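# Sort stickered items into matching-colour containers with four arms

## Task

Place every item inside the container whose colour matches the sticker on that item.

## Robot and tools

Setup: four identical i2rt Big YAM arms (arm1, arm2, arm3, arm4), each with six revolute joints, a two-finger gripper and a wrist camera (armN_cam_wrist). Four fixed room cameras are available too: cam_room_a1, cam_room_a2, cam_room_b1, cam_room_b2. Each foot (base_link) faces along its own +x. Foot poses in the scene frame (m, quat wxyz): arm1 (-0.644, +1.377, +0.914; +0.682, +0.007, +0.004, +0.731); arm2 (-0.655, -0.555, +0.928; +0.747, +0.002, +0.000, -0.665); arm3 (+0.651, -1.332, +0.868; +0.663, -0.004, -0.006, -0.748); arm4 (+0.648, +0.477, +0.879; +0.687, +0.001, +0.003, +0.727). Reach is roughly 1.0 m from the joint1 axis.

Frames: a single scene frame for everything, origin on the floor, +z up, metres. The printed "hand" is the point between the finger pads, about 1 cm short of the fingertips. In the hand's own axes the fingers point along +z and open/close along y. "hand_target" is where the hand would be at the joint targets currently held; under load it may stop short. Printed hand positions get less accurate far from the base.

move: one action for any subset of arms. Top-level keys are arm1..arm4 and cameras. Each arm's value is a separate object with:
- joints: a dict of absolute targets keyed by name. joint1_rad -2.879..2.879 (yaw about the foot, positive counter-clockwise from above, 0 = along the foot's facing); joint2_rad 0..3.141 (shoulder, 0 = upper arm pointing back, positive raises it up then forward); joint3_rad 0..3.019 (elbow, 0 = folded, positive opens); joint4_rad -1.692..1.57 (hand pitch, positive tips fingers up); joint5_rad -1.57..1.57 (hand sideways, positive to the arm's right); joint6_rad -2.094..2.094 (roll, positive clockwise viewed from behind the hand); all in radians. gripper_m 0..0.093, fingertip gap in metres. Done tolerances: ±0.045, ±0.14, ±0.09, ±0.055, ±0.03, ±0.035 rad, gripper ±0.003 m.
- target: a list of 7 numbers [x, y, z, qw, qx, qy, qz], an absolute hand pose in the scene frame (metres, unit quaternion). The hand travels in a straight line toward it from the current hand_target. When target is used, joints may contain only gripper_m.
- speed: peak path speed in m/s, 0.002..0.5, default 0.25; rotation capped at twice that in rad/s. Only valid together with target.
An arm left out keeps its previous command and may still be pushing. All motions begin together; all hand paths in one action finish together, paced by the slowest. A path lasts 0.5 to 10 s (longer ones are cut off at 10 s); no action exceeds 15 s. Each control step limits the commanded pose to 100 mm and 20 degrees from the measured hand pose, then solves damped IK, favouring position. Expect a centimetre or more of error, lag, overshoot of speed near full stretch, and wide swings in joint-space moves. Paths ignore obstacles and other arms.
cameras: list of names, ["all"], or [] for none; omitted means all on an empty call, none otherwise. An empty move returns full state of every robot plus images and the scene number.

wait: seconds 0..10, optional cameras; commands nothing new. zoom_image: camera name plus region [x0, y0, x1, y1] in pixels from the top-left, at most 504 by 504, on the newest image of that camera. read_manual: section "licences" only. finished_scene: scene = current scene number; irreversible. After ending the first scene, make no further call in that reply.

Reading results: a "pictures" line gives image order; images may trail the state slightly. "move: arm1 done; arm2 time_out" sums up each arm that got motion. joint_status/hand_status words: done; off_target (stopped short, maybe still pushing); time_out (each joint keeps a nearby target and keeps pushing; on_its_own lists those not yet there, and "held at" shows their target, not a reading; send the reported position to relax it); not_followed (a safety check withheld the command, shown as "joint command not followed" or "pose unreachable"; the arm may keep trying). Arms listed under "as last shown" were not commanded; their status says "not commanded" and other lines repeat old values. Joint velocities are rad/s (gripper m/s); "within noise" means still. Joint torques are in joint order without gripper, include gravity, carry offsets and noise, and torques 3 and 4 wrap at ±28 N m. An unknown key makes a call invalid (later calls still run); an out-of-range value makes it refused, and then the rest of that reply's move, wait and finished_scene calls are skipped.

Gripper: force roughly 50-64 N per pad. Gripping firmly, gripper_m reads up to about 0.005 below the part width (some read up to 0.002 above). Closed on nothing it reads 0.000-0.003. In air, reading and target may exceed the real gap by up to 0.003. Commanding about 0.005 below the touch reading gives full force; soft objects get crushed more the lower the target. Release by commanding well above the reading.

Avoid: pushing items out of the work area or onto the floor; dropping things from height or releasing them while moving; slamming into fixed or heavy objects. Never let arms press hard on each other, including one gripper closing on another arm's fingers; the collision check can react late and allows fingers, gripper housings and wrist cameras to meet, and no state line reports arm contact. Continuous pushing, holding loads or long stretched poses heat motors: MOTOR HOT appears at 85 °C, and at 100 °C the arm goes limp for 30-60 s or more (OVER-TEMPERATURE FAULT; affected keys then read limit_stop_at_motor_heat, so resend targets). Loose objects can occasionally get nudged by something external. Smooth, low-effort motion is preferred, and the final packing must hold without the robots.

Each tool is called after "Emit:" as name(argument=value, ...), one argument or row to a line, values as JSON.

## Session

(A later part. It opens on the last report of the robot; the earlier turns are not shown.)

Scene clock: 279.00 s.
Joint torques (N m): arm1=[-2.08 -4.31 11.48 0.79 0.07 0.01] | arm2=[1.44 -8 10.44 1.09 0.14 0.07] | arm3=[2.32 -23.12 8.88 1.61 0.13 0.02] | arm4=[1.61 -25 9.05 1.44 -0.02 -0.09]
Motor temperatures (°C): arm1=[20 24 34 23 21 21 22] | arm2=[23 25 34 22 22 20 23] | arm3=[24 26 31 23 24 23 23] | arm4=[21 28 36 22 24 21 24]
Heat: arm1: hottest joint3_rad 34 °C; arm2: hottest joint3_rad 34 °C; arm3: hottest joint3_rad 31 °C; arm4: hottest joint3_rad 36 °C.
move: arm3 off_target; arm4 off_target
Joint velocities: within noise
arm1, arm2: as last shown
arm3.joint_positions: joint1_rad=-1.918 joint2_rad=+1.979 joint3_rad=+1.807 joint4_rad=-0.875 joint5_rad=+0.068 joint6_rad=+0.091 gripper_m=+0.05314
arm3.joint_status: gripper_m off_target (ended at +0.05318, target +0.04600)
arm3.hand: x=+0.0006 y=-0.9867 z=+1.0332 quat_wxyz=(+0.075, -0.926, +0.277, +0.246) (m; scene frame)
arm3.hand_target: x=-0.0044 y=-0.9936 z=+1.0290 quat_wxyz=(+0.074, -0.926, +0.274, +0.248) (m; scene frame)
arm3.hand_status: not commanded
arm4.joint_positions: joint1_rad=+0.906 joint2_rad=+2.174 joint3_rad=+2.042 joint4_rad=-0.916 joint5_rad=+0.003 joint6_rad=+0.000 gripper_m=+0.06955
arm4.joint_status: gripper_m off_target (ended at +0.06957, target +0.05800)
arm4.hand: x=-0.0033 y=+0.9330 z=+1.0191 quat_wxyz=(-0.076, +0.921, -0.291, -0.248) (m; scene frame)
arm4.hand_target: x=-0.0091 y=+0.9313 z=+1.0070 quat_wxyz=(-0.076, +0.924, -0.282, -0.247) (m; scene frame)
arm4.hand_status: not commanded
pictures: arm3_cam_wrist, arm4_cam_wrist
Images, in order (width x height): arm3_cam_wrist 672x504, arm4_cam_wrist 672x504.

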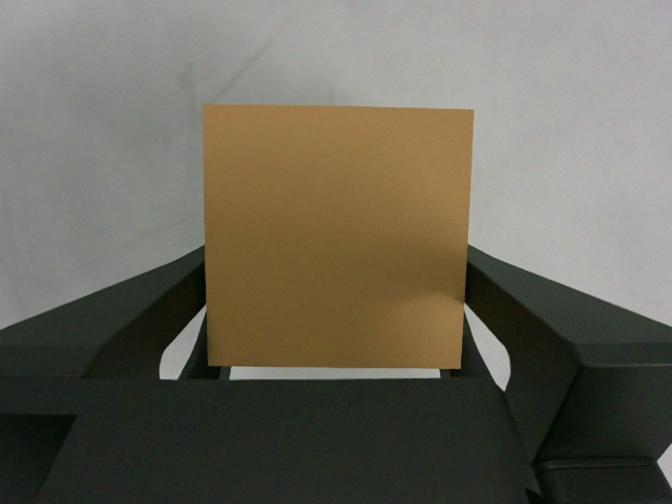

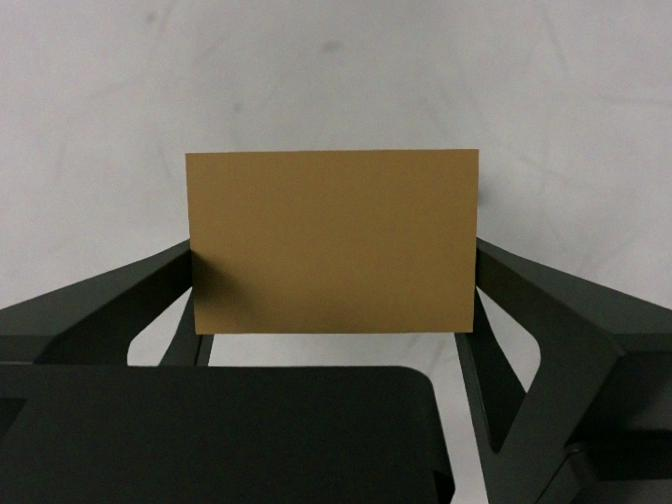

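Emit:
move(
  arm3={"target": [-0.0046, -0.9936, 1.12, 0.0735, -0.9261, 0.2743, 0.2481], "speed": 0.15},
  arm4={"target": [-0.0095, 0.9315, 1.12, 0.0757, -0.9237, 0.2824, 0.2475], "speed": 0.15},
  cameras=["arm3_cam_wrist", "arm4_cam_wrist"],
)

Emit:
move(
  arm3={"target": [0.318, -1.14, 1.17, 0.0692, -0.9307, 0.2581, 0.2494], "speed": 0.25},
  arm4={"target": [0.32, 0.695, 1.17, 0.0778, -0.9212, 0.2905, 0.2468], "speed": 0.25},
  cameras=["arm3_cam_wrist", "arm4_cam_wrist"],
)

Scene clock: 286.13 s.
Joint torques (N m): arm1=[-2.32 -3.66 11.55 0.62 0.1 0.05] | arm2=[1.44 -8.12 10.45 1.1 0.14 0.07] | arm3=[2.43 -24.94 14.27 0.64 0.13 0.03] | arm4=[1.44 -25.52 12.62 0.65 -0.04 -0.05]
Motor temperatures (°C): arm1=[20 24 34 23 21 21 22] | arm2=[23 25 34 22 22 20 23] | arm3=[24 26 31 23 24 23 24] | arm4=[21 28 36 22 24 21 25]
Heat: arm1: hottest joint3_rad 34 °C; arm2: hottest joint3_rad 34 °C; arm3: hottest joint3_rad 31 °C; arm4: hottest joint3_rad 36 °C.
move: arm3 off_target; arm4 off_target
Joint velocities: within noise
arm1.joint_positions: joint1_rad=-2.274 joint2_rad=+1.073 joint3_rad=+1.028 joint4_rad=-1.099 joint5_rad=-0.019 joint6_rad=-0.021 gripper_m=+0.08796
arm1.joint_status: not commanded
arm1.hand: x=-0.3284 y=+1.1507 z=+1.1611 quat_wxyz=(-0.195, -0.293, -0.934, +0.061) (m; scene frame)
arm1.hand_target: x=-0.3299 y=+1.1500 z=+1.1601 quat_wxyz=(-0.190, -0.295, -0.935, +0.060) (m; scene frame)
arm1.hand_status: not commanded
arm2.joint_positions: joint1_rad=+0.901 joint2_rad=+1.088 joint3_rad=+1.006 joint4_rad=-1.058 joint5_rad=+0.006 joint6_rad=+0.012 gripper_m=+0.07993
arm2.joint_status: not commanded
arm2.hand: x=-0.3241 y=-0.7623 z=+1.1687 quat_wxyz=(-0.205, -0.273, -0.938, +0.058) (m; scene frame)
arm2.hand_target: x=-0.3271 y=-0.7571 z=+1.1601 quat_wxyz=(-0.192, -0.270, -0.942, +0.055) (m; scene frame)
arm2.hand_status: not commanded
arm3.joint_positions: joint1_rad=-1.918 joint2_rad=+1.970 joint3_rad=+1.941 joint4_rad=-1.078 joint5_rad=+0.068 joint6_rad=+0.092 gripper_m=+0.05314
arm3.joint_status: not commanded
arm3.hand: x=+0.0098 y=-0.9907 z=+1.0825 quat_wxyz=(+0.069, -0.933, +0.278, +0.217) (m; scene frame)
arm3.hand_target: x=-0.0027 y=-0.9944 z=+1.1200 quat_wxyz=(+0.073, -0.926, +0.274, +0.249) (m; scene frame)
arm3.hand_status: off_target (0.040 m and 3.7 deg from the pose sent, 0.087 m and 0.4 deg at the start)
arm4.joint_positions: joint1_rad=+0.906 joint2_rad=+2.174 joint3_rad=+2.283 joint4_rad=-1.180 joint5_rad=+0.003 joint6_rad=+0.000 gripper_m=+0.06955
arm4.joint_status: not commanded
arm4.hand: x=+0.0004 y=+0.9310 z=+1.1081 quat_wxyz=(-0.073, +0.924, -0.291, -0.237) (m; scene frame)
arm4.hand_target: x=-0.0089 y=+0.9312 z=+1.1200 quat_wxyz=(-0.076, +0.923, -0.282, -0.248) (m; scene frame)
arm4.hand_status: off_target (0.015 m and 1.6 deg from the pose sent, 0.101 m and 1.0 deg at the start)
pictures: arm3_cam_wrist, arm4_cam_wrist
Images, in order (width x height): arm3_cam_wrist 672x504, arm4_cam_wrist 672x504.

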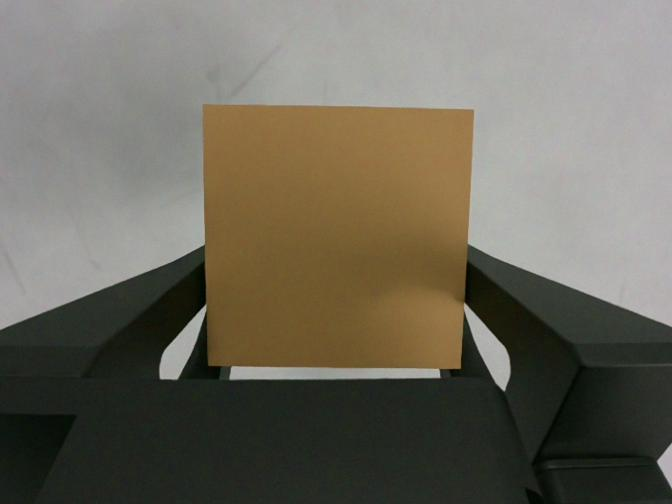

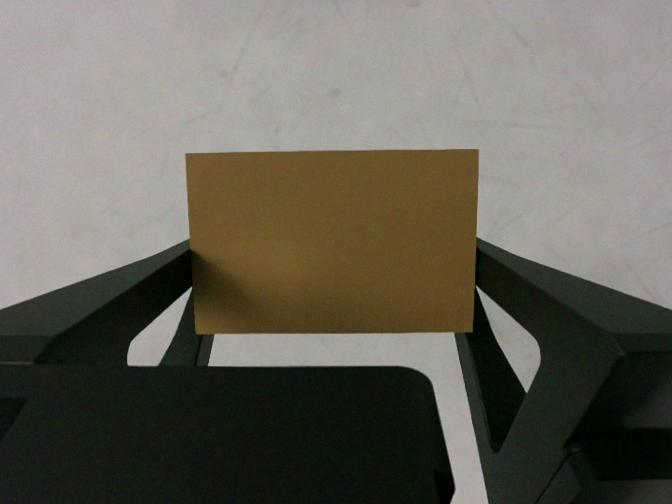

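Scene clock: 288.33 s.
Joint torques (N m): arm1=[-2.49 -4.13 11.43 0.83 0.1 0.03] | arm2=[1.38 -8 10.4 1.13 0.13 0.07] | arm3=[0.32 -6.53 9.5 0.84 -0.05 -0.12] | arm4=[1.61 -6.89 9.43 0.54 0.25 0.19]
Motor temperatures (°C): arm1=[20 24 34 23 21 21 22] | arm2=[23 25 34 22 22 20 23] | arm3=[24 26 31 23 24 23 24] | arm4=[21 28 36 22 24 21 25]
Heat: arm1: hottest joint3_rad 34 °C; arm2: hottest joint3_rad 34 °C; arm3: hottest joint3_rad 31 °C; arm4: hottest joint3_rad 36 °C.
move: arm3 done; arm4 done
Joint velocities: within noise
arm1, arm2: as last shown
arm3.joint_positions: joint1_rad=-1.933 joint2_rad=+0.999 joint3_rad=+1.093 joint4_rad=-1.121 joint5_rad=+0.034 joint6_rad=+0.040 gripper_m=+0.05315
arm3.joint_status: not commanded
arm3.hand: x=+0.3149 y=-1.1440 z=+1.1740 quat_wxyz=(+0.069, -0.930, +0.255, +0.256) (m; scene frame)
arm3.hand_target: x=+0.3180 y=-1.1400 z=+1.1700 quat_wxyz=(+0.069, -0.931, +0.258, +0.249) (m; scene frame)
arm3.hand_status: done (0.006 m and 0.8 deg from the pose sent, 0.353 m and 4.4 deg at the start)
arm4.joint_positions: joint1_rad=+0.937 joint2_rad=+1.033 joint3_rad=+1.073 joint4_rad=-1.075 joint5_rad=+0.022 joint6_rad=+0.019 gripper_m=+0.06955
arm4.joint_status: not commanded
arm4.hand: x=+0.3211 y=+0.6972 z=+1.1725 quat_wxyz=(-0.081, +0.920, -0.287, -0.253) (m; scene frame)
arm4.hand_target: x=+0.3200 y=+0.6950 z=+1.1699 quat_wxyz=(-0.078, +0.921, -0.290, -0.247) (m; scene frame)
arm4.hand_status: done (0.004 m and 0.9 deg from the pose sent, 0.402 m and 1.3 deg at the start)
pictures: arm3_cam_wrist, arm4_cam_wrist
Images, in order (width x height): arm3_cam_wrist 672x504, arm4_cam_wrist 672x504.

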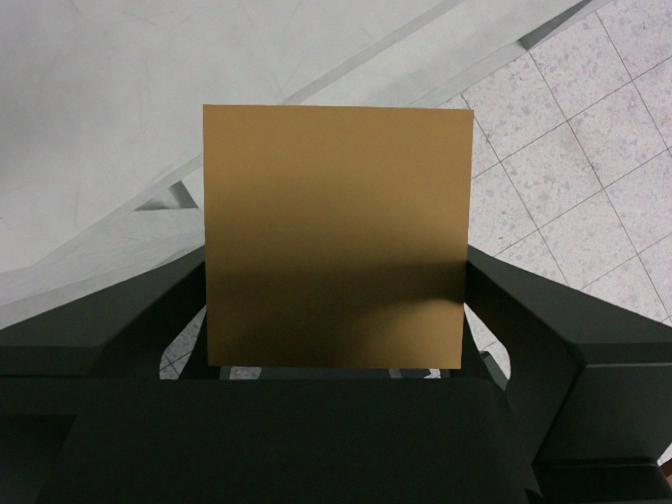

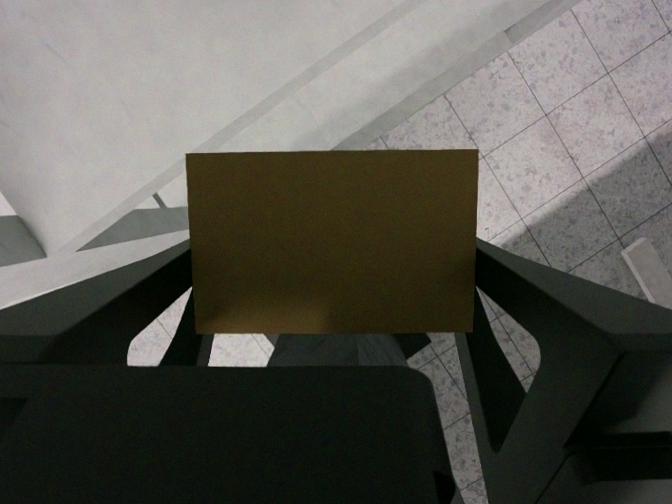

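Emit:
move(
  arm3={"joints": {"joint1_rad": -0.3, "joint2_rad": 0.9, "joint3_rad": 1.25, "joint4_rad": -1.5, "joint5_rad": 0, "joint6_rad": 0}},
  arm4={"joints": {"joint1_rad": 0.3, "joint2_rad": 0.9, "joint3_rad": 1.25, "joint4_rad": -1.5, "joint5_rad": 0, "joint6_rad": 0}},
)

Emit:
move(
  arm3={"joints": {"joint1_rad": 0.98}},
  arm4={"joints": {"joint1_rad": -1.145}},
  cameras=["arm3_cam_wrist", "arm4_cam_wrist"],
)

Scene clock: 296.27 s.
Joint torques (N m): arm1=[-2.02 -4.72 11.43 0.79 0.08 -0.01] | arm2=[1.44 -8.06 10.43 1.1 0.13 0.08] | arm3=[2.08 -4.37 12.26 0.54 0.05 -0.11] | arm4=[0.79 -3.37 10.54 0.34 0.03 -0.08]
Motor temperatures (°C): arm1=[20 24 34 23 21 21 22] | arm2=[23 25 34 22 22 20 23] | arm3=[24 26 31 23 24 23 24] | arm4=[21 27 37 22 24 21 25]
Heat: arm1: hottest joint3_rad 34 °C; arm2: hottest joint3_rad 34 °C; arm3: hottest joint3_rad 31 °C; arm4: hottest joint3_rad 37 °C.
move: arm3 done; arm4 done
Joint velocities: within noise
arm1, arm2: as last shown
arm3.joint_positions: joint1_rad=-0.309 joint2_rad=+0.902 joint3_rad=+1.213 joint4_rad=-1.494 joint5_rad=-0.001 joint6_rad=+0.006 gripper_m=+0.05323
arm3.joint_status: all done
arm3.hand: x=+0.5262 y=-1.5973 z=+1.2280 quat_wxyz=(-0.111, -0.827, -0.526, +0.164) (m; scene frame)
arm3.hand_target: x=+0.5277 y=-1.5998 z=+1.2450 quat_wxyz=(-0.120, -0.820, -0.531, +0.178) (m; scene frame)
arm3.hand_status: not commanded
arm4.joint_positions: joint1_rad=+0.302 joint2_rad=+0.890 joint3_rad=+1.223 joint4_rad=-1.489 joint5_rad=+0.001 joint6_rad=+0.013 gripper_m=+0.06956
arm4.joint_status: all done
arm4.hand: x=+0.5459 y=+0.7570 z=+1.2442 quat_wxyz=(-0.114, +0.800, -0.563, -0.171) (m; scene frame)
arm4.hand_target: x=+0.5455 y=+0.7597 z=+1.2527 quat_wxyz=(-0.117, +0.803, -0.558, -0.172) (m; scene frame)
arm4.hand_status: not commanded
pictures: none

Scene clock: 298.00 s.
Joint torques (N m): arm1=[-2.43 -3.37 11.59 0.88 0.1 0.05] | arm2=[1.44 -7.94 10.44 1.13 0.13 0.06] | arm3=[1.9 -4.37 12.26 0.53 0.08 -0.1] | arm4=[0.91 -3.43 10.51 0.21 0.07 -0.08]
Motor temperatures (°C): arm1=[20 24 34 23 21 21 22] | arm2=[23 25 34 22 22 20 23] | arm3=[24 26 31 23 24 23 24] | arm4=[21 27 37 22 24 21 25]
Heat: arm1: hottest joint3_rad 34 °C; arm2: hottest joint3_rad 34 °C; arm3: hottest joint3_rad 31 °C; arm4: hottest joint3_rad 37 °C.
move: arm3 done; arm4 done
Joint velocities: within noise
arm1, arm2: as last shown
arm3.joint_positions: joint1_rad=+0.971 joint2_rad=+0.902 joint3_rad=+1.213 joint4_rad=-1.494 joint5_rad=-0.001 joint6_rad=+0.005 gripper_m=+0.05329
arm3.joint_status: all done
arm3.hand: x=+0.8741 y=-1.5234 z=+1.2273 quat_wxyz=(-0.183, -0.347, -0.917, +0.073) (m; scene frame)
arm3.hand_target: x=+0.8772 y=-1.5225 z=+1.2444 quat_wxyz=(-0.199, -0.339, -0.916, +0.079) (m; scene frame)
arm3.hand_status: not commanded
arm4.joint_positions: joint1_rad=-1.143 joint2_rad=+0.895 joint3_rad=+1.223 joint4_rad=-1.489 joint5_rad=+0.001 joint6_rad=+0.012 gripper_m=+0.06960
arm4.joint_status: all done
arm4.hand: x=+0.9139 y=+0.6168 z=+1.2416 quat_wxyz=(-0.195, +0.229, -0.952, -0.049) (m; scene frame)
arm4.hand_target: x=+0.9154 y=+0.6172 z=+1.2514 quat_wxyz=(-0.200, +0.234, -0.950, -0.049) (m; scene frame)
arm4.hand_status: not commanded
pictures: arm3_cam_wrist, arm4_cam_wrist
Images, in order (width x height): arm3_cam_wrist 672x504, arm4_cam_wrist 672x504.

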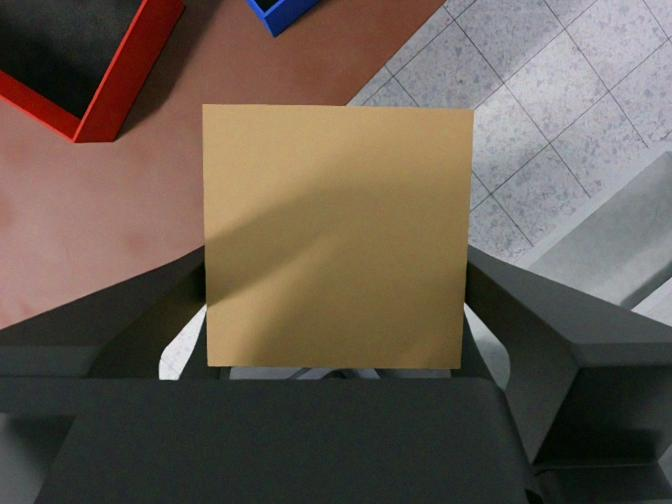

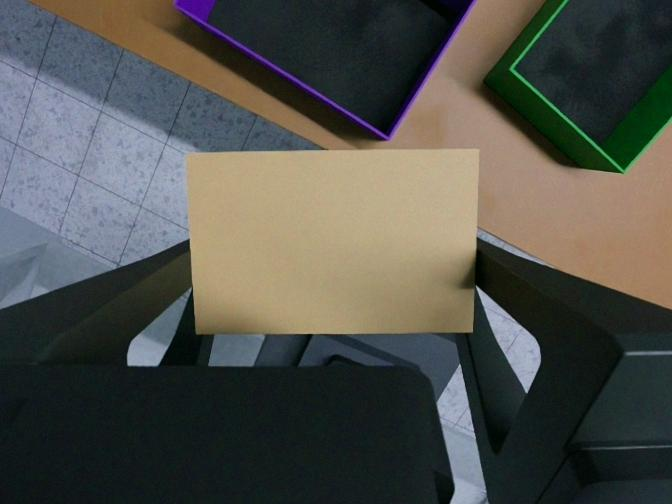

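Emit:
move(
  arm3={"target": [1.133, -1.748, 0.96, 0.2501, 0.0422, 0.9672, -0.0109], "speed": 0.25},
  arm4={"target": [1.089, 0.708, 0.96, 0.2587, 0.0253, 0.9656, -0.0068], "speed": 0.25},
  cameras=["arm3_cam_wrist", "arm4_cam_wrist", "cam_room_a1", "cam_room_a2"],
)

Scene clock: 309.20 s.
Joint torques (N m): arm1=[-1.61 -4.37 11.71 0.72 0.09 0.05] | arm2=[1.44 -8.06 10.43 1.07 0.13 0.06] | arm3=[0.21 -20.42 12.7 0.92 -0.38 -0.11] | arm4=[1.38 -13.8 9.14 1.16 0.46 0.18]
Motor temperatures (°C): arm1=[20 24 34 23 21 21 22] | arm2=[23 25 34 22 22 20 23] | arm3=[24 26 32 23 24 23 24] | arm4=[21 26 38 22 24 21 26]
Heat: arm1: hottest joint3_rad 34 °C; arm2: hottest joint3_rad 34 °C; arm3: hottest joint3_rad 32 °C; arm4: hottest joint3_rad 38 °C.
move: arm3 off_target; arm4 off_target
Joint velocities: within noise
arm1, arm2: as last shown
arm3.joint_positions: joint1_rad=+0.904 joint2_rad=+1.878 joint3_rad=+1.374 joint4_rad=-0.746 joint5_rad=-0.327 joint6_rad=-0.638 gripper_m=+0.05331
arm3.joint_status: not commanded
arm3.hand: x=+1.1213 y=-1.7244 z=+0.9333 quat_wxyz=(-0.225, -0.045, -0.973, -0.012) (m; scene frame)
arm3.hand_target: x=+1.1316 y=-1.7468 z=+0.9605 quat_wxyz=(-0.250, -0.042, -0.967, +0.011) (m; scene frame)
arm3.hand_status: off_target (0.038 m and 3.9 deg from the pose sent, 0.435 m and 37.1 deg at the start)
arm4.joint_positions: joint1_rad=-1.048 joint2_rad=+1.527 joint3_rad=+0.920 joint4_rad=-0.565 joint5_rad=+0.298 joint6_rad=+0.559 gripper_m=+0.06962
arm4.joint_status: not commanded
arm4.hand: x=+1.0784 y=+0.6976 z=+0.9490 quat_wxyz=(-0.241, -0.019, -0.970, +0.019) (m; scene frame)
arm4.hand_target: x=+1.0886 y=+0.7078 z=+0.9603 quat_wxyz=(-0.259, -0.025, -0.966, +0.007) (m; scene frame)
arm4.hand_status: off_target (0.019 m and 2.6 deg from the pose sent, 0.344 m and 30.9 deg at the start)
pictures: arm3_cam_wrist, arm4_cam_wrist, cam_room_a1, cam_room_a2
Images, in order (width x height): arm3_cam_wrist 672x504, arm4_cam_wrist 672x504, cam_room_a1 672x504, cam_room_a2 672x504.

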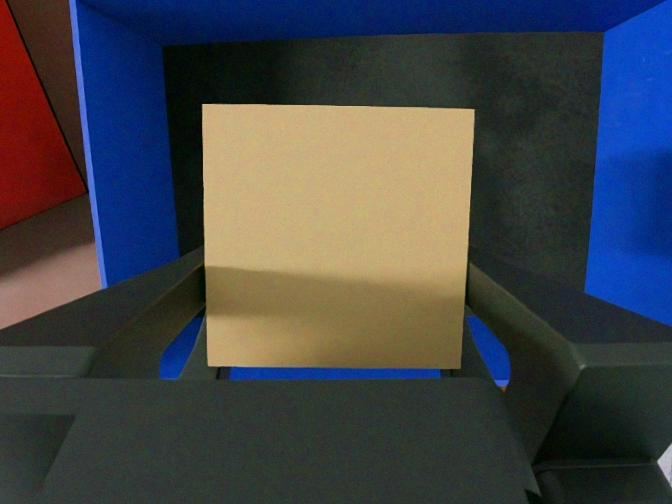

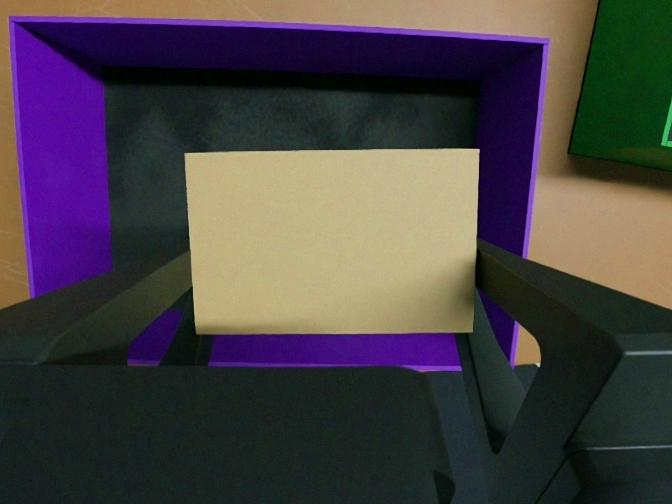

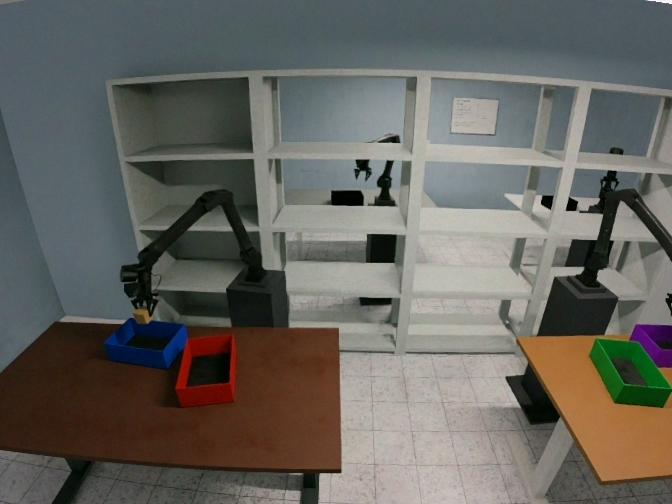

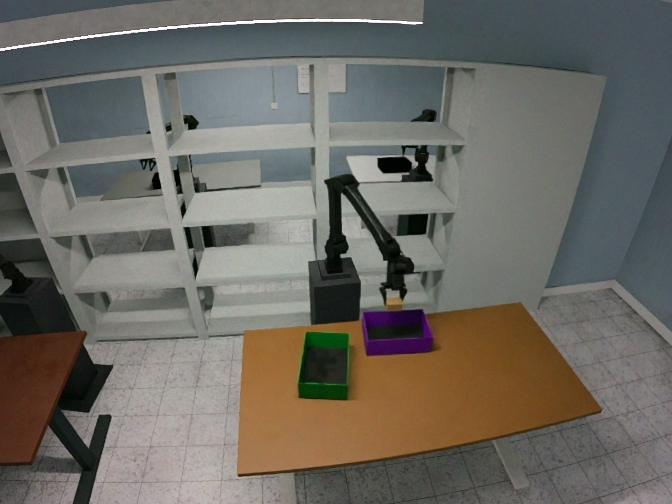

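Emit:
move(
  arm3={"target": [1.147, -1.768, 0.85, 0.2501, 0.0422, 0.9672, -0.0109], "speed": 0.18},
  arm4={"target": [1.097, 0.737, 0.85, 0.2587, 0.0360, 0.9653, -0.0097], "speed": 0.18},
  cameras=["arm3_cam_wrist", "arm4_cam_wrist"],
)

Scene clock: 324.33 s.
Joint torques (N m): arm1=[-1.85 -4.37 11.69 0.94 0.07 0.04] | arm2=[1.44 -8.06 10.44 1.14 0.13 0.07] | arm3=[0.15 -22.01 10.99 1.2 -0.38 -0.13] | arm4=[1.2 -15.74 6.37 1.24 0.51 0.17]
Motor temperatures (°C): arm1=[20 24 34 23 21 21 22] | arm2=[23 25 34 22 22 20 23] | arm3=[24 27 33 23 24 23 24] | arm4=[21 26 38 22 24 21 26]
Heat: arm1: hottest joint3_rad 34 °C; arm2: hottest joint3_rad 34 °C; arm3: hottest joint3_rad 33 °C; arm4: hottest joint3_rad 38 °C.
move: arm3 off_target; arm4 done
Joint velocities: within noise
arm1, arm2: as last shown
arm3.joint_positions: joint1_rad=+0.900 joint2_rad=+2.077 joint3_rad=+1.376 joint4_rad=-0.547 joint5_rad=-0.329 joint6_rad=-0.643 gripper_m=+0.05331
arm3.joint_status: not commanded
arm3.hand: x=+1.1350 y=-1.7429 z=+0.8295 quat_wxyz=(-0.227, -0.044, -0.973, -0.011) (m; scene frame)
arm3.hand_target: x=+1.1458 y=-1.7670 z=+0.8509 quat_wxyz=(-0.250, -0.042, -0.967, +0.011) (m; scene frame)
arm3.hand_status: off_target (0.035 m and 3.8 deg from the pose sent, 0.098 m and 3.9 deg at the start)
arm4.joint_positions: joint1_rad=-0.998 joint2_rad=+1.791 joint3_rad=+0.917 joint4_rad=-0.298 joint5_rad=+0.327 joint6_rad=+0.625 gripper_m=+0.06962
arm4.joint_status: not commanded
arm4.hand: x=+1.0924 y=+0.7311 z=+0.8485 quat_wxyz=(-0.250, -0.030, -0.968, +0.016) (m; scene frame)
arm4.hand_target: x=+1.0969 y=+0.7370 z=+0.8501 quat_wxyz=(-0.259, -0.036, -0.965, +0.010) (m; scene frame)
arm4.hand_status: done (0.008 m and 1.4 deg from the pose sent, 0.108 m and 3.0 deg at the start)
pictures: arm3_cam_wrist, arm4_cam_wrist
Images, in order (width x height): arm3_cam_wrist 672x504, arm4_cam_wrist 672x504.

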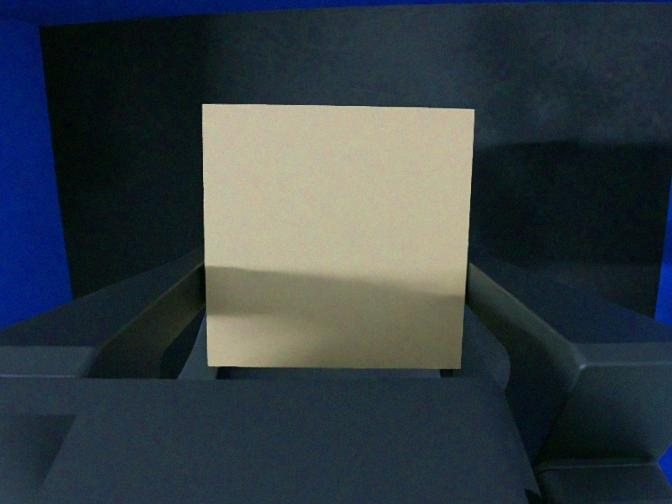

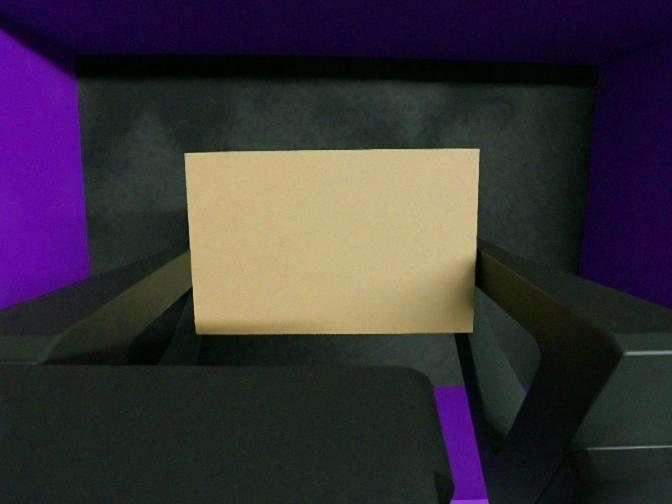

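Emit:
move(
  arm3={"target": [1.148, -1.772, 0.79, 0.2501, 0.0422, 0.9672, -0.0109], "speed": 0.12},
  arm4={"target": [1.093, 0.737, 0.775, 0.2587, 0.0360, 0.9653, -0.0097], "speed": 0.12},
)

Emit:
move(
  arm3={"target": [1.148, -1.772, 0.768, 0.2501, 0.0422, 0.9672, -0.0109], "speed": 0.08},
  arm4={"target": [1.093, 0.737, 0.755, 0.2587, 0.0360, 0.9653, -0.0097], "speed": 0.08},
  cameras=["arm3_cam_wrist", "arm4_cam_wrist"],
)

Scene clock: 334.47 s.
Joint torques (N m): arm1=[-1.79 -4.25 11.58 0.64 0.09 0] | arm2=[1.44 -8.12 10.44 1.1 0.13 0.07] | arm3=[0.15 -21.48 10.18 1.24 -0.38 -0.12] | arm4=[1.49 -16.09 4.75 1.2 0.48 0.16]
Motor temperatures (°C): arm1=[20 24 34 23 21 21 22] | arm2=[23 25 34 22 22 20 23] | arm3=[24 26 33 23 24 23 24] | arm4=[21 26 36 22 24 21 26]
Heat: arm1: hottest joint3_rad 34 °C; arm2: hottest joint3_rad 34 °C; arm3: hottest joint3_rad 33 °C; arm4: hottest joint3_rad 36 °C.
move: arm3 off_target; arm4 done
Joint velocities: within noise
arm1, arm2: as last shown
arm3.joint_positions: joint1_rad=+0.897 joint2_rad=+2.177 joint3_rad=+1.376 joint4_rad=-0.436 joint5_rad=-0.330 joint6_rad=-0.646 gripper_m=+0.05331
arm3.joint_status: not commanded
arm3.hand: x=+1.1375 y=-1.7481 z=+0.7768 quat_wxyz=(-0.231, -0.043, -0.972, -0.007) (m; scene frame)
arm3.hand_target: x=+1.1470 y=-1.7713 z=+0.7908 quat_wxyz=(-0.250, -0.042, -0.967, +0.011) (m; scene frame)
arm3.hand_status: off_target (0.029 m and 3.1 deg from the pose sent, 0.051 m and 3.7 deg at the start)
arm4.joint_positions: joint1_rad=-0.996 joint2_rad=+1.962 joint3_rad=+0.901 joint4_rad=-0.100 joint5_rad=+0.329 joint6_rad=+0.631 gripper_m=+0.06962
arm4.joint_status: not commanded
arm4.hand: x=+1.0930 y=+0.7326 z=+0.7787 quat_wxyz=(-0.255, -0.033, -0.966, +0.013) (m; scene frame)
arm4.hand_target: x=+1.0929 y=+0.7370 z=+0.7751 quat_wxyz=(-0.259, -0.036, -0.965, +0.010) (m; scene frame)
arm4.hand_status: done (0.006 m and 0.7 deg from the pose sent, 0.074 m and 1.4 deg at the start)
pictures: none

Scene clock: 335.43 s.
Joint torques (N m): arm1=[-1.73 -4.25 11.54 0.98 0.08 0.02] | arm2=[1.38 -7.94 10.45 1.09 0.13 0.07] | arm3=[0.32 -20.54 9.87 1.24 -0.3 -0.11] | arm4=[1.08 -15.5 4.68 1.16 0.48 0.16]
Motor temperatures (°C): arm1=[20 24 34 23 21 21 22] | arm2=[23 25 34 22 22 20 23] | arm3=[24 26 33 23 24 23 24] | arm4=[21 26 36 22 24 21 26]
Heat: arm1: hottest joint3_rad 34 °C; arm2: hottest joint3_rad 34 °C; arm3: hottest joint3_rad 33 °C; arm4: hottest joint3_rad 36 °C.
move: arm3 off_target; arm4 done
Joint velocities: within noise
arm1, arm2: as last shown
arm3.joint_positions: joint1_rad=+0.895 joint2_rad=+2.206 joint3_rad=+1.379 joint4_rad=-0.395 joint5_rad=-0.333 joint6_rad=-0.647 gripper_m=+0.05331
arm3.joint_status: not commanded
arm3.hand: x=+1.1396 y=-1.7522 z=+0.7634 quat_wxyz=(-0.237, -0.042, -0.971, -0.003) (m; scene frame)
arm3.hand_target: x=+1.1473 y=-1.7713 z=+0.7684 quat_wxyz=(-0.250, -0.042, -0.967, +0.011) (m; scene frame)
arm3.hand_status: off_target (0.022 m and 2.2 deg from the pose sent, 0.027 m and 3.1 deg at the start)
arm4.joint_positions: joint1_rad=-0.995 joint2_rad=+2.008 joint3_rad=+0.901 joint4_rad=-0.052 joint5_rad=+0.330 joint6_rad=+0.631 gripper_m=+0.06962
arm4.joint_status: not commanded
arm4.hand: x=+1.0925 y=+0.7324 z=+0.7606 quat_wxyz=(-0.256, -0.033, -0.966, +0.012) (m; scene frame)
arm4.hand_target: x=+1.0928 y=+0.7369 z=+0.7551 quat_wxyz=(-0.259, -0.036, -0.965, +0.010) (m; scene frame)
arm4.hand_status: done (0.007 m and 0.6 deg from the pose sent, 0.024 m and 0.7 deg at the start)
pictures: arm3_cam_wrist, arm4_cam_wrist
Images, in order (width x height): arm3_cam_wrist 672x504, arm4_cam_wrist 672x504.

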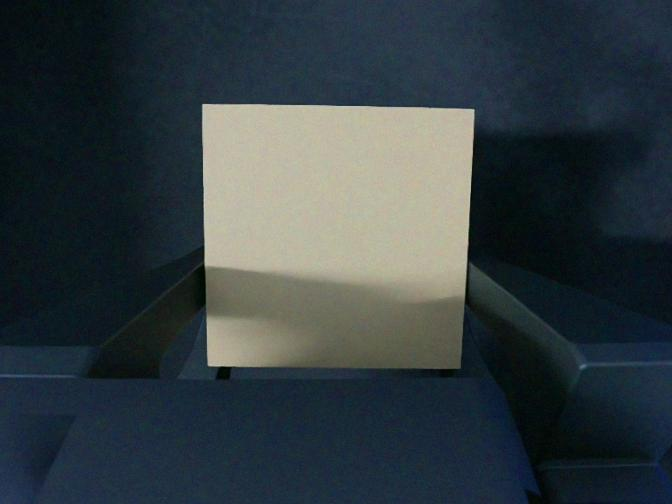

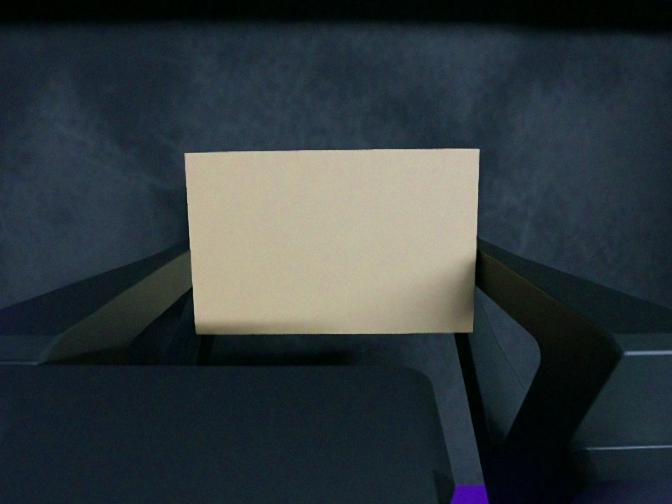

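Emit:
move(
  arm3={"target": [1.148, -1.772, 0.757, 0.2501, 0.0422, 0.9672, -0.0109], "speed": 0.06},
  arm4={"target": [1.093, 0.737, 0.741, 0.2587, 0.0360, 0.9653, -0.0097], "speed": 0.06},
)

Emit:
move(
  arm3={"target": [1.148, -1.772, 0.747, 0.2501, 0.0422, 0.9672, -0.0109], "speed": 0.06},
  arm4={"target": [1.093, 0.737, 0.731, 0.2587, 0.0360, 0.9653, -0.0097], "speed": 0.06},
  cameras=["arm3_cam_wrist", "arm4_cam_wrist"],
)

Scene clock: 341.63 s.
Joint torques (N m): arm1=[-2.32 -3.66 11.4 0.68 0.1 0.04] | arm2=[1.44 -8.06 10.41 1.13 0.13 0.07] | arm3=[0.26 -19.25 9.89 1.31 -0.26 -0.11] | arm4=[1.14 -15.74 4.74 1.28 0.46 0.16]
Motor temperatures (°C): arm1=[20 24 34 23 21 21 22] | arm2=[23 25 34 22 22 20 23] | arm3=[24 27 33 23 24 23 24] | arm4=[21 25 35 22 25 21 26]
Heat: arm1: hottest joint3_rad 34 °C; arm2: hottest joint3_rad 34 °C; arm3: hottest joint3_rad 33 °C; arm4: hottest joint3_rad 35 °C.
move: arm3 off_target; arm4 done
Joint velocities: within noise
arm1.joint_positions: joint1_rad=-2.274 joint2_rad=+1.073 joint3_rad=+1.028 joint4_rad=-1.099 joint5_rad=-0.019 joint6_rad=-0.021 gripper_m=+0.08796
arm1.joint_status: not commanded
arm1.hand: x=-0.3284 y=+1.1507 z=+1.1611 quat_wxyz=(-0.195, -0.293, -0.934, +0.061) (m; scene frame)
arm1.hand_target: x=-0.3299 y=+1.1500 z=+1.1601 quat_wxyz=(-0.190, -0.295, -0.935, +0.060) (m; scene frame)
arm1.hand_status: not commanded
arm2.joint_positions: joint1_rad=+0.901 joint2_rad=+1.088 joint3_rad=+1.006 joint4_rad=-1.058 joint5_rad=+0.006 joint6_rad=+0.012 gripper_m=+0.07993
arm2.joint_status: not commanded
arm2.hand: x=-0.3241 y=-0.7623 z=+1.1687 quat_wxyz=(-0.205, -0.273, -0.938, +0.058) (m; scene frame)
arm2.hand_target: x=-0.3271 y=-0.7571 z=+1.1601 quat_wxyz=(-0.192, -0.270, -0.942, +0.055) (m; scene frame)
arm2.hand_status: not commanded
arm3.joint_positions: joint1_rad=+0.895 joint2_rad=+2.211 joint3_rad=+1.379 joint4_rad=-0.375 joint5_rad=-0.333 joint6_rad=-0.647 gripper_m=+0.05331
arm3.joint_status: not commanded
arm3.hand: x=+1.1418 y=-1.7544 z=+0.7620 quat_wxyz=(-0.242, -0.041, -0.969, +0.002) (m; scene frame)
arm3.hand_target: x=+1.1472 y=-1.7713 z=+0.7574 quat_wxyz=(-0.250, -0.042, -0.967, +0.011) (m; scene frame)
arm3.hand_status: off_target (0.019 m and 1.4 deg from the pose sent, 0.022 m and 2.2 deg at the start)
arm4.joint_positions: joint1_rad=-0.995 joint2_rad=+2.044 joint3_rad=+0.901 joint4_rad=-0.019 joint5_rad=+0.330 joint6_rad=+0.631 gripper_m=+0.06962
arm4.joint_status: not commanded
arm4.hand: x=+1.0910 y=+0.7313 z=+0.7465 quat_wxyz=(-0.255, -0.032, -0.966, +0.013) (m; scene frame)
arm4.hand_target: x=+1.0927 y=+0.7369 z=+0.7411 quat_wxyz=(-0.259, -0.036, -0.965, +0.010) (m; scene frame)
arm4.hand_status: done (0.008 m and 0.8 deg from the pose sent, 0.020 m and 0.6 deg at the start)
pictures: none

Scene clock: 342.60 s.
Joint torques (N m): arm1=[-1.67 -4.37 11.58 0.83 0.07 0.02] | arm2=[1.49 -8 10.45 1.1 0.13 0.06] | arm3=[0.21 -18.61 9.44 1.26 -0.15 -0.09] | arm4=[1.61 -14.45 4.89 1.26 0.39 0.15]
Motor temperatures (°C): arm1=[20 24 34 23 21 21 22] | arm2=[23 25 34 22 22 20 23] | arm3=[24 27 33 23 24 23 24] | arm4=[21 25 35 22 25 21 26]
Heat: arm1: hottest joint3_rad 34 °C; arm2: hottest joint3_rad 34 °C; arm3: hottest joint3_rad 33 °C; arm4: hottest joint3_rad 35 °C.
move: arm3 off_target; arm4 off_target
Joint velocities: within noise
arm1, arm2: as last shown
arm3.joint_positions: joint1_rad=+0.895 joint2_rad=+2.220 joint3_rad=+1.386 joint4_rad=-0.356 joint5_rad=-0.336 joint6_rad=-0.649 gripper_m=+0.05331
arm3.joint_status: not commanded
arm3.hand: x=+1.1461 y=-1.7581 z=+0.7608 quat_wxyz=(-0.249, -0.038, -0.968, +0.007) (m; scene frame)
arm3.hand_target: x=+1.1472 y=-1.7711 z=+0.7473 quat_wxyz=(-0.250, -0.042, -0.967, +0.011) (m; scene frame)
arm3.hand_status: off_target (0.020 m and 0.7 deg from the pose sent, 0.024 m and 1.4 deg at the start)
arm4.joint_positions: joint1_rad=-0.995 joint2_rad=+2.051 joint3_rad=+0.901 joint4_rad=+0.006 joint5_rad=+0.331 joint6_rad=+0.632 gripper_m=+0.06962
arm4.joint_status: not commanded
arm4.hand: x=+1.0938 y=+0.7333 z=+0.7453 quat_wxyz=(-0.261, -0.034, -0.965, +0.008) (m; scene frame)
arm4.hand_target: x=+1.0925 y=+0.7367 z=+0.7314 quat_wxyz=(-0.259, -0.036, -0.965, +0.010) (m; scene frame)
arm4.hand_status: off_target (0.015 m and 0.4 deg from the pose sent, 0.017 m and 0.8 deg at the start)
pictures: arm3_cam_wrist, arm4_cam_wrist
Images, in order (width x height): arm3_cam_wrist 672x504, arm4_cam_wrist 672x504.

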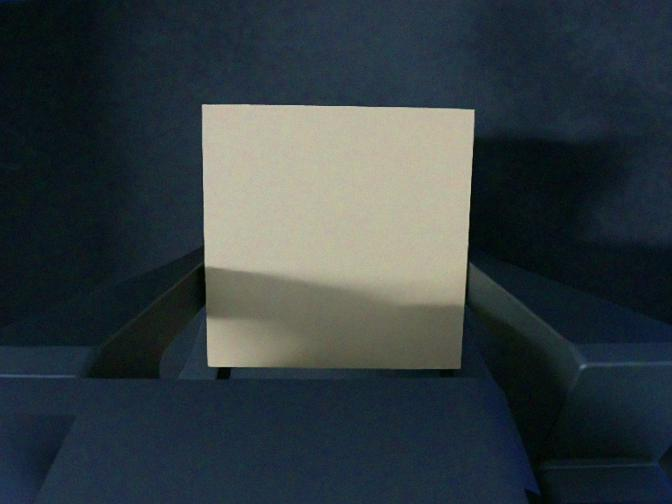

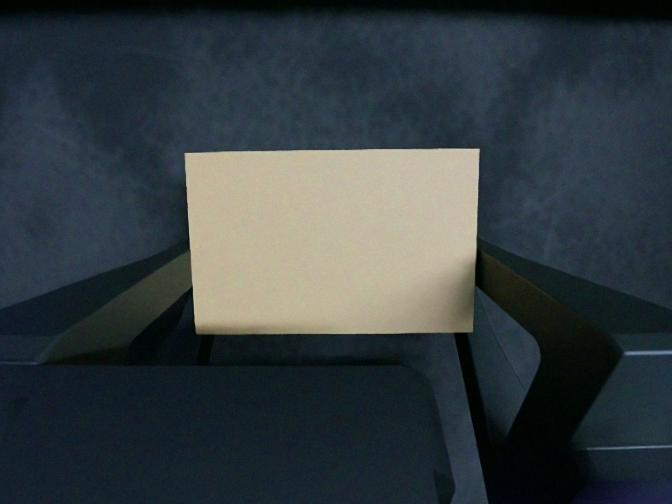

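Emit:
move(
  arm3={"target": [1.148, -1.768, 0.738, 0.2501, 0.0422, 0.9672, -0.0109], "speed": 0.06},
)

Scene clock: 348.90 s.
Joint torques (N m): arm1=[-2.26 -4.01 11.58 0.69 0.11 0.02] | arm2=[1.49 -8 10.45 1.11 0.13 0.07] | arm3=[0.5 -17.73 8.61 1.28 -0.1 -0.04] | arm4=[0.97 -14.33 4.92 1.18 0.39 0.14]
Motor temperatures (°C): arm1=[20 24 35 23 21 21 22] | arm2=[23 25 34 22 22 20 23] | arm3=[24 27 33 23 24 23 24] | arm4=[21 25 34 22 25 21 26]
Heat: arm1: hottest joint3_rad 35 °C; arm2: hottest joint3_rad 34 °C; arm3: hottest joint3_rad 33 °C; arm4: hottest joint3_rad 34 °C.
move: arm3 off_target
Joint velocities: within noise
arm1, arm2, arm4: as last shown
arm3.joint_positions: joint1_rad=+0.895 joint2_rad=+2.225 joint3_rad=+1.386 joint4_rad=-0.333 joint5_rad=-0.336 joint6_rad=-0.649 gripper_m=+0.05331
arm3.joint_status: not commanded
arm3.hand: x=+1.1488 y=-1.7608 z=+0.7600 quat_wxyz=(-0.256, -0.037, -0.966, +0.013) (m; scene frame)
arm3.hand_target: x=+1.1472 y=-1.7670 z=+0.7385 quat_wxyz=(-0.250, -0.042, -0.967, +0.011) (m; scene frame)
arm3.hand_status: off_target (0.023 m and 0.9 deg from the pose sent, 0.025 m and 0.6 deg at the start)
pictures: none

Emit:
move(
  arm3={"joints": {"gripper_m": 0.075}},
  arm4={"joints": {"gripper_m": 0.086}},
)

Emit:
move(
  arm3={"target": [1.148, -1.765, 0.92, 0.2501, 0.0422, 0.9672, -0.0109], "speed": 0.2},
  arm4={"target": [1.093, 0.737, 0.92, 0.2587, 0.0360, 0.9653, -0.0097], "speed": 0.2},
  cameras=["arm3_cam_wrist", "arm4_cam_wrist", "cam_room_a1", "cam_room_a2"],
)

Scene clock: 354.97 s.
Joint torques (N m): arm1=[-2.26 -3.84 11.45 0.83 0.09 0] | arm2=[1.32 -7.94 10.44 1.13 0.13 0.06] | arm3=[0.56 -19.9 8.25 0.94 -0.15 -0.01] | arm4=[1.67 -15.33 4.83 1.17 0.39 0.14]
Motor temperatures (°C): arm1=[20 24 35 23 21 21 22] | arm2=[23 25 34 22 22 20 23] | arm3=[24 27 32 23 24 23 24] | arm4=[21 25 33 22 25 21 26]
Heat: arm1: hottest joint3_rad 35 °C; arm2: hottest joint3_rad 34 °C; arm3: hottest joint3_rad 32 °C; arm4: hottest joint3_rad 33 °C.
move: arm3 done; arm4 done
Joint velocities: within noise
arm1, arm2: as last shown
arm3.joint_positions: joint1_rad=+0.895 joint2_rad=+2.246 joint3_rad=+1.389 joint4_rad=-0.326 joint5_rad=-0.334 joint6_rad=-0.651 gripper_m=+0.07496
arm3.joint_status: all done
arm3.hand: x=+1.1471 y=-1.7597 z=+0.7483 quat_wxyz=(-0.251, -0.037, -0.967, +0.010) (m; scene frame)
arm3.hand_target: x=+1.1472 y=-1.7671 z=+0.7386 quat_wxyz=(-0.250, -0.042, -0.967, +0.011) (m; scene frame)
arm3.hand_status: not commanded
arm4.joint_positions: joint1_rad=-0.995 joint2_rad=+2.066 joint3_rad=+0.901 joint4_rad=+0.007 joint5_rad=+0.332 joint6_rad=+0.632 gripper_m=+0.08591
arm4.joint_status: all done
arm4.hand: x=+1.0908 y=+0.7310 z=+0.7381 quat_wxyz=(-0.256, -0.033, -0.966, +0.013) (m; scene frame)
arm4.hand_target: x=+1.0925 y=+0.7367 z=+0.7313 quat_wxyz=(-0.259, -0.036, -0.965, +0.010) (m; scene frame)
arm4.hand_status: not commanded
pictures: none

Scene clock: 356.63 s.
Joint torques (N m): arm1=[-2.2 -4.19 11.52 0.73 0.07 0] | arm2=[1.44 -8.06 10.44 1.11 0.13 0.07] | arm3=[0.62 -21.6 11.56 0.36 -0.17 -0.02] | arm4=[1.49 -14.97 9.22 0.23 0.39 0.17]
Motor temperatures (°C): arm1=[20 24 35 23 21 21 22] | arm2=[23 25 34 22 22 20 23] | arm3=[24 27 32 23 24 23 24] | arm4=[21 26 33 22 25 21 26]
Heat: arm1: hottest joint3_rad 35 °C; arm2: hottest joint3_rad 34 °C; arm3: hottest joint3_rad 32 °C; arm4: hottest joint3_rad 33 °C.
move: arm3 off_target; arm4 off_target
Joint velocities: within noise
arm1, arm2: as last shown
arm3.joint_positions: joint1_rad=+0.895 joint2_rad=+1.978 joint3_rad=+1.425 joint4_rad=-0.670 joint5_rad=-0.334 joint6_rad=-0.651 gripper_m=+0.07496
arm3.joint_status: not commanded
arm3.hand: x=+1.1392 y=-1.7497 z=+0.9004 quat_wxyz=(-0.237, -0.040, -0.971, -0.003) (m; scene frame)
arm3.hand_target: x=+1.1474 y=-1.7643 z=+0.9202 quat_wxyz=(-0.250, -0.042, -0.967, +0.011) (m; scene frame)
arm3.hand_status: off_target (0.026 m and 2.2 deg from the pose sent, 0.172 m and 0.7 deg at the start)
arm4.joint_positions: joint1_rad=-0.995 joint2_rad=+1.649 joint3_rad=+0.931 joint4_rad=-0.459 joint5_rad=+0.332 joint6_rad=+0.632 gripper_m=+0.08591
arm4.joint_status: not commanded
arm4.hand: x=+1.0837 y=+0.7258 z=+0.9074 quat_wxyz=(-0.249, -0.032, -0.968, +0.018) (m; scene frame)
arm4.hand_target: x=+1.0926 y=+0.7369 z=+0.9202 quat_wxyz=(-0.259, -0.036, -0.965, +0.009) (m; scene frame)
arm4.hand_status: off_target (0.019 m and 1.6 deg from the pose sent, 0.182 m and 0.5 deg at the start)
pictures: arm3_cam_wrist, arm4_cam_wrist, cam_room_a1, cam_room_a2
Images, in order (width x height): arm3_cam_wrist 672x504, arm4_cam_wrist 672x504, cam_room_a1 672x504, cam_room_a2 672x504.

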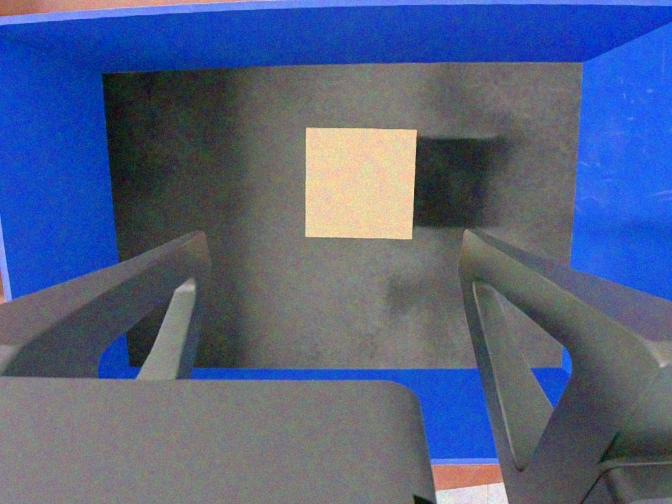

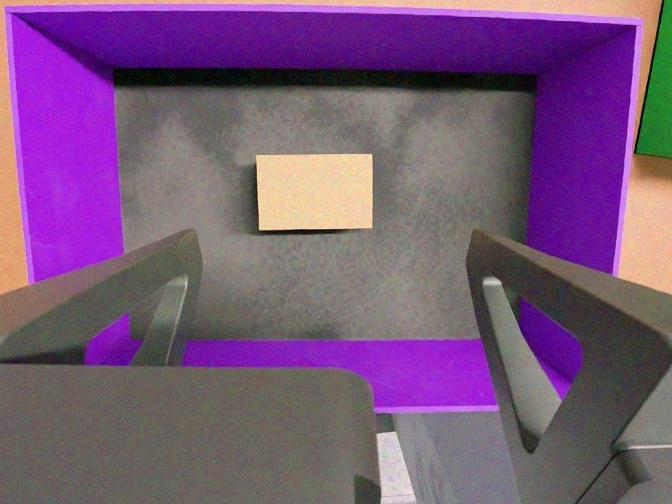

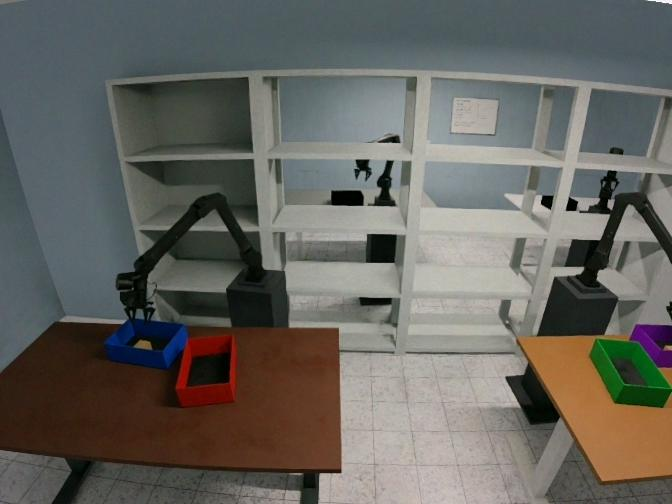

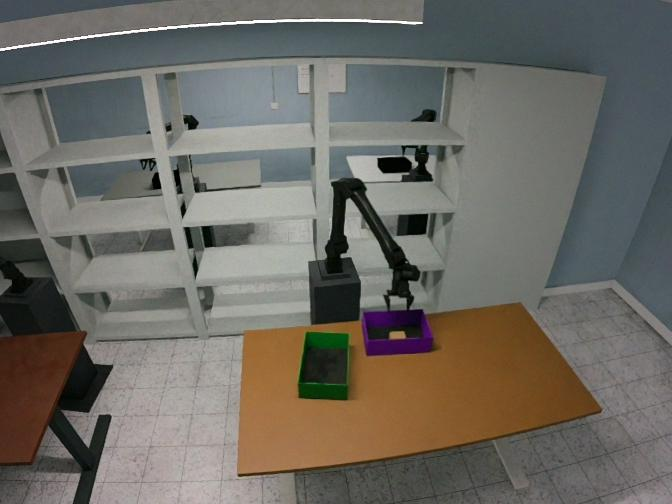

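Emit:
move(
  cameras=["cam_room_b1", "cam_room_b2"],
)

Scene clock: 359.57 s.
Joint torques (N m): arm1=[-2.43 -4.07 11.51 0.76 0.09 0.07] | arm2=[1.44 -8 10.43 1.11 0.13 0.07] | arm3=[0.67 -21.6 11.58 0.32 -0.15 0] | arm4=[1.2 -15.09 9.21 0.18 0.41 0.15]
Motor temperatures (°C): arm1=[20 24 35 23 21 21 22] | arm2=[23 25 34 22 22 20 23] | arm3=[24 27 33 23 24 23 24] | arm4=[21 26 33 22 25 21 26]
Heat: arm1: hottest joint3_rad 35 °C; arm2: hottest joint3_rad 34 °C; arm3: hottest joint3_rad 33 °C; arm4: hottest joint3_rad 33 °C.
Joint velocities: within noise
arm1.joint_positions: joint1_rad=-2.274 joint2_rad=+1.073 joint3_rad=+1.028 joint4_rad=-1.099 joint5_rad=-0.019 joint6_rad=-0.021 gripper_m=+0.08796
arm1.joint_status: not commanded
arm1.hand: x=-0.3284 y=+1.1507 z=+1.1611 quat_wxyz=(-0.195, -0.293, -0.934, +0.061) (m; scene frame)
arm1.hand_target: x=-0.3299 y=+1.1500 z=+1.1601 quat_wxyz=(-0.190, -0.295, -0.935, +0.060) (m; scene frame)
arm1.hand_status: not commanded
arm2.joint_positions: joint1_rad=+0.901 joint2_rad=+1.088 joint3_rad=+1.006 joint4_rad=-1.058 joint5_rad=+0.006 joint6_rad=+0.012 gripper_m=+0.07993
arm2.joint_status: not commanded
arm2.hand: x=-0.3241 y=-0.7623 z=+1.1687 quat_wxyz=(-0.205, -0.273, -0.938, +0.058) (m; scene frame)
arm2.hand_target: x=-0.3271 y=-0.7571 z=+1.1601 quat_wxyz=(-0.192, -0.270, -0.942, +0.055) (m; scene frame)
arm2.hand_status: not commanded
arm3.joint_positions: joint1_rad=+0.895 joint2_rad=+1.978 joint3_rad=+1.425 joint4_rad=-0.670 joint5_rad=-0.334 joint6_rad=-0.651 gripper_m=+0.07496
arm3.joint_status: not commanded
arm3.hand: x=+1.1392 y=-1.7497 z=+0.9004 quat_wxyz=(-0.237, -0.040, -0.971, -0.003) (m; scene frame)
arm3.hand_target: x=+1.1474 y=-1.7643 z=+0.9202 quat_wxyz=(-0.250, -0.042, -0.967, +0.011) (m; scene frame)
arm3.hand_status: off_target (0.026 m and 2.2 deg from the pose sent, 0.172 m and 0.7 deg at the start)
arm4.joint_positions: joint1_rad=-0.995 joint2_rad=+1.649 joint3_rad=+0.931 joint4_rad=-0.459 joint5_rad=+0.332 joint6_rad=+0.632 gripper_m=+0.08591
arm4.joint_status: not commanded
arm4.hand: x=+1.0837 y=+0.7258 z=+0.9074 quat_wxyz=(-0.249, -0.032, -0.968, +0.018) (m; scene frame)
arm4.hand_target: x=+1.0926 y=+0.7369 z=+0.9202 quat_wxyz=(-0.259, -0.036, -0.965, +0.009) (m; scene frame)
arm4.hand_status: off_target (0.019 m and 1.6 deg from the pose sent, 0.182 m and 0.5 deg at the start)
pictures: cam_room_b1, cam_room_b2
Images, in order (width x height): cam_room_b1 672x504, cam_room_b2 672x504.

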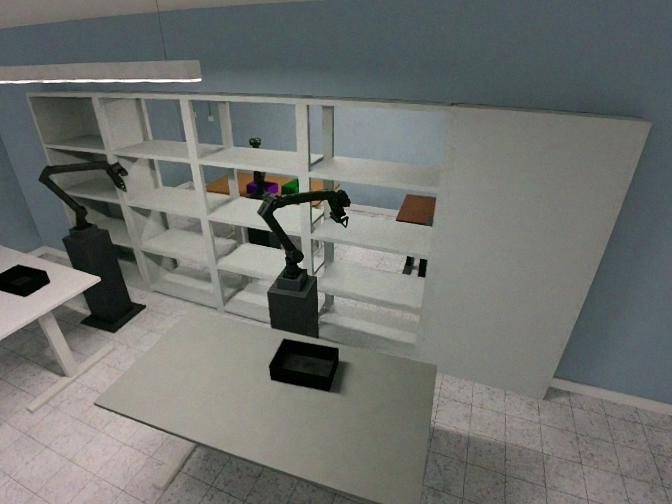

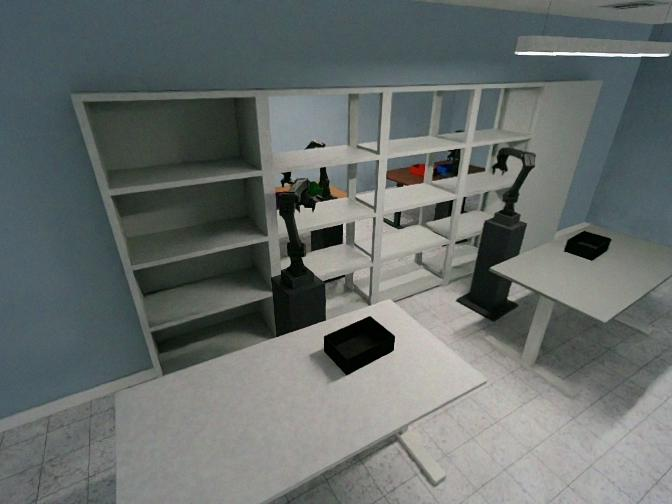

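Nothing is left in the source trays. The two items are in the blue and purple containers.

Emit:
finished_scene(
  scene=3,
)

The scene is finished: the task was done.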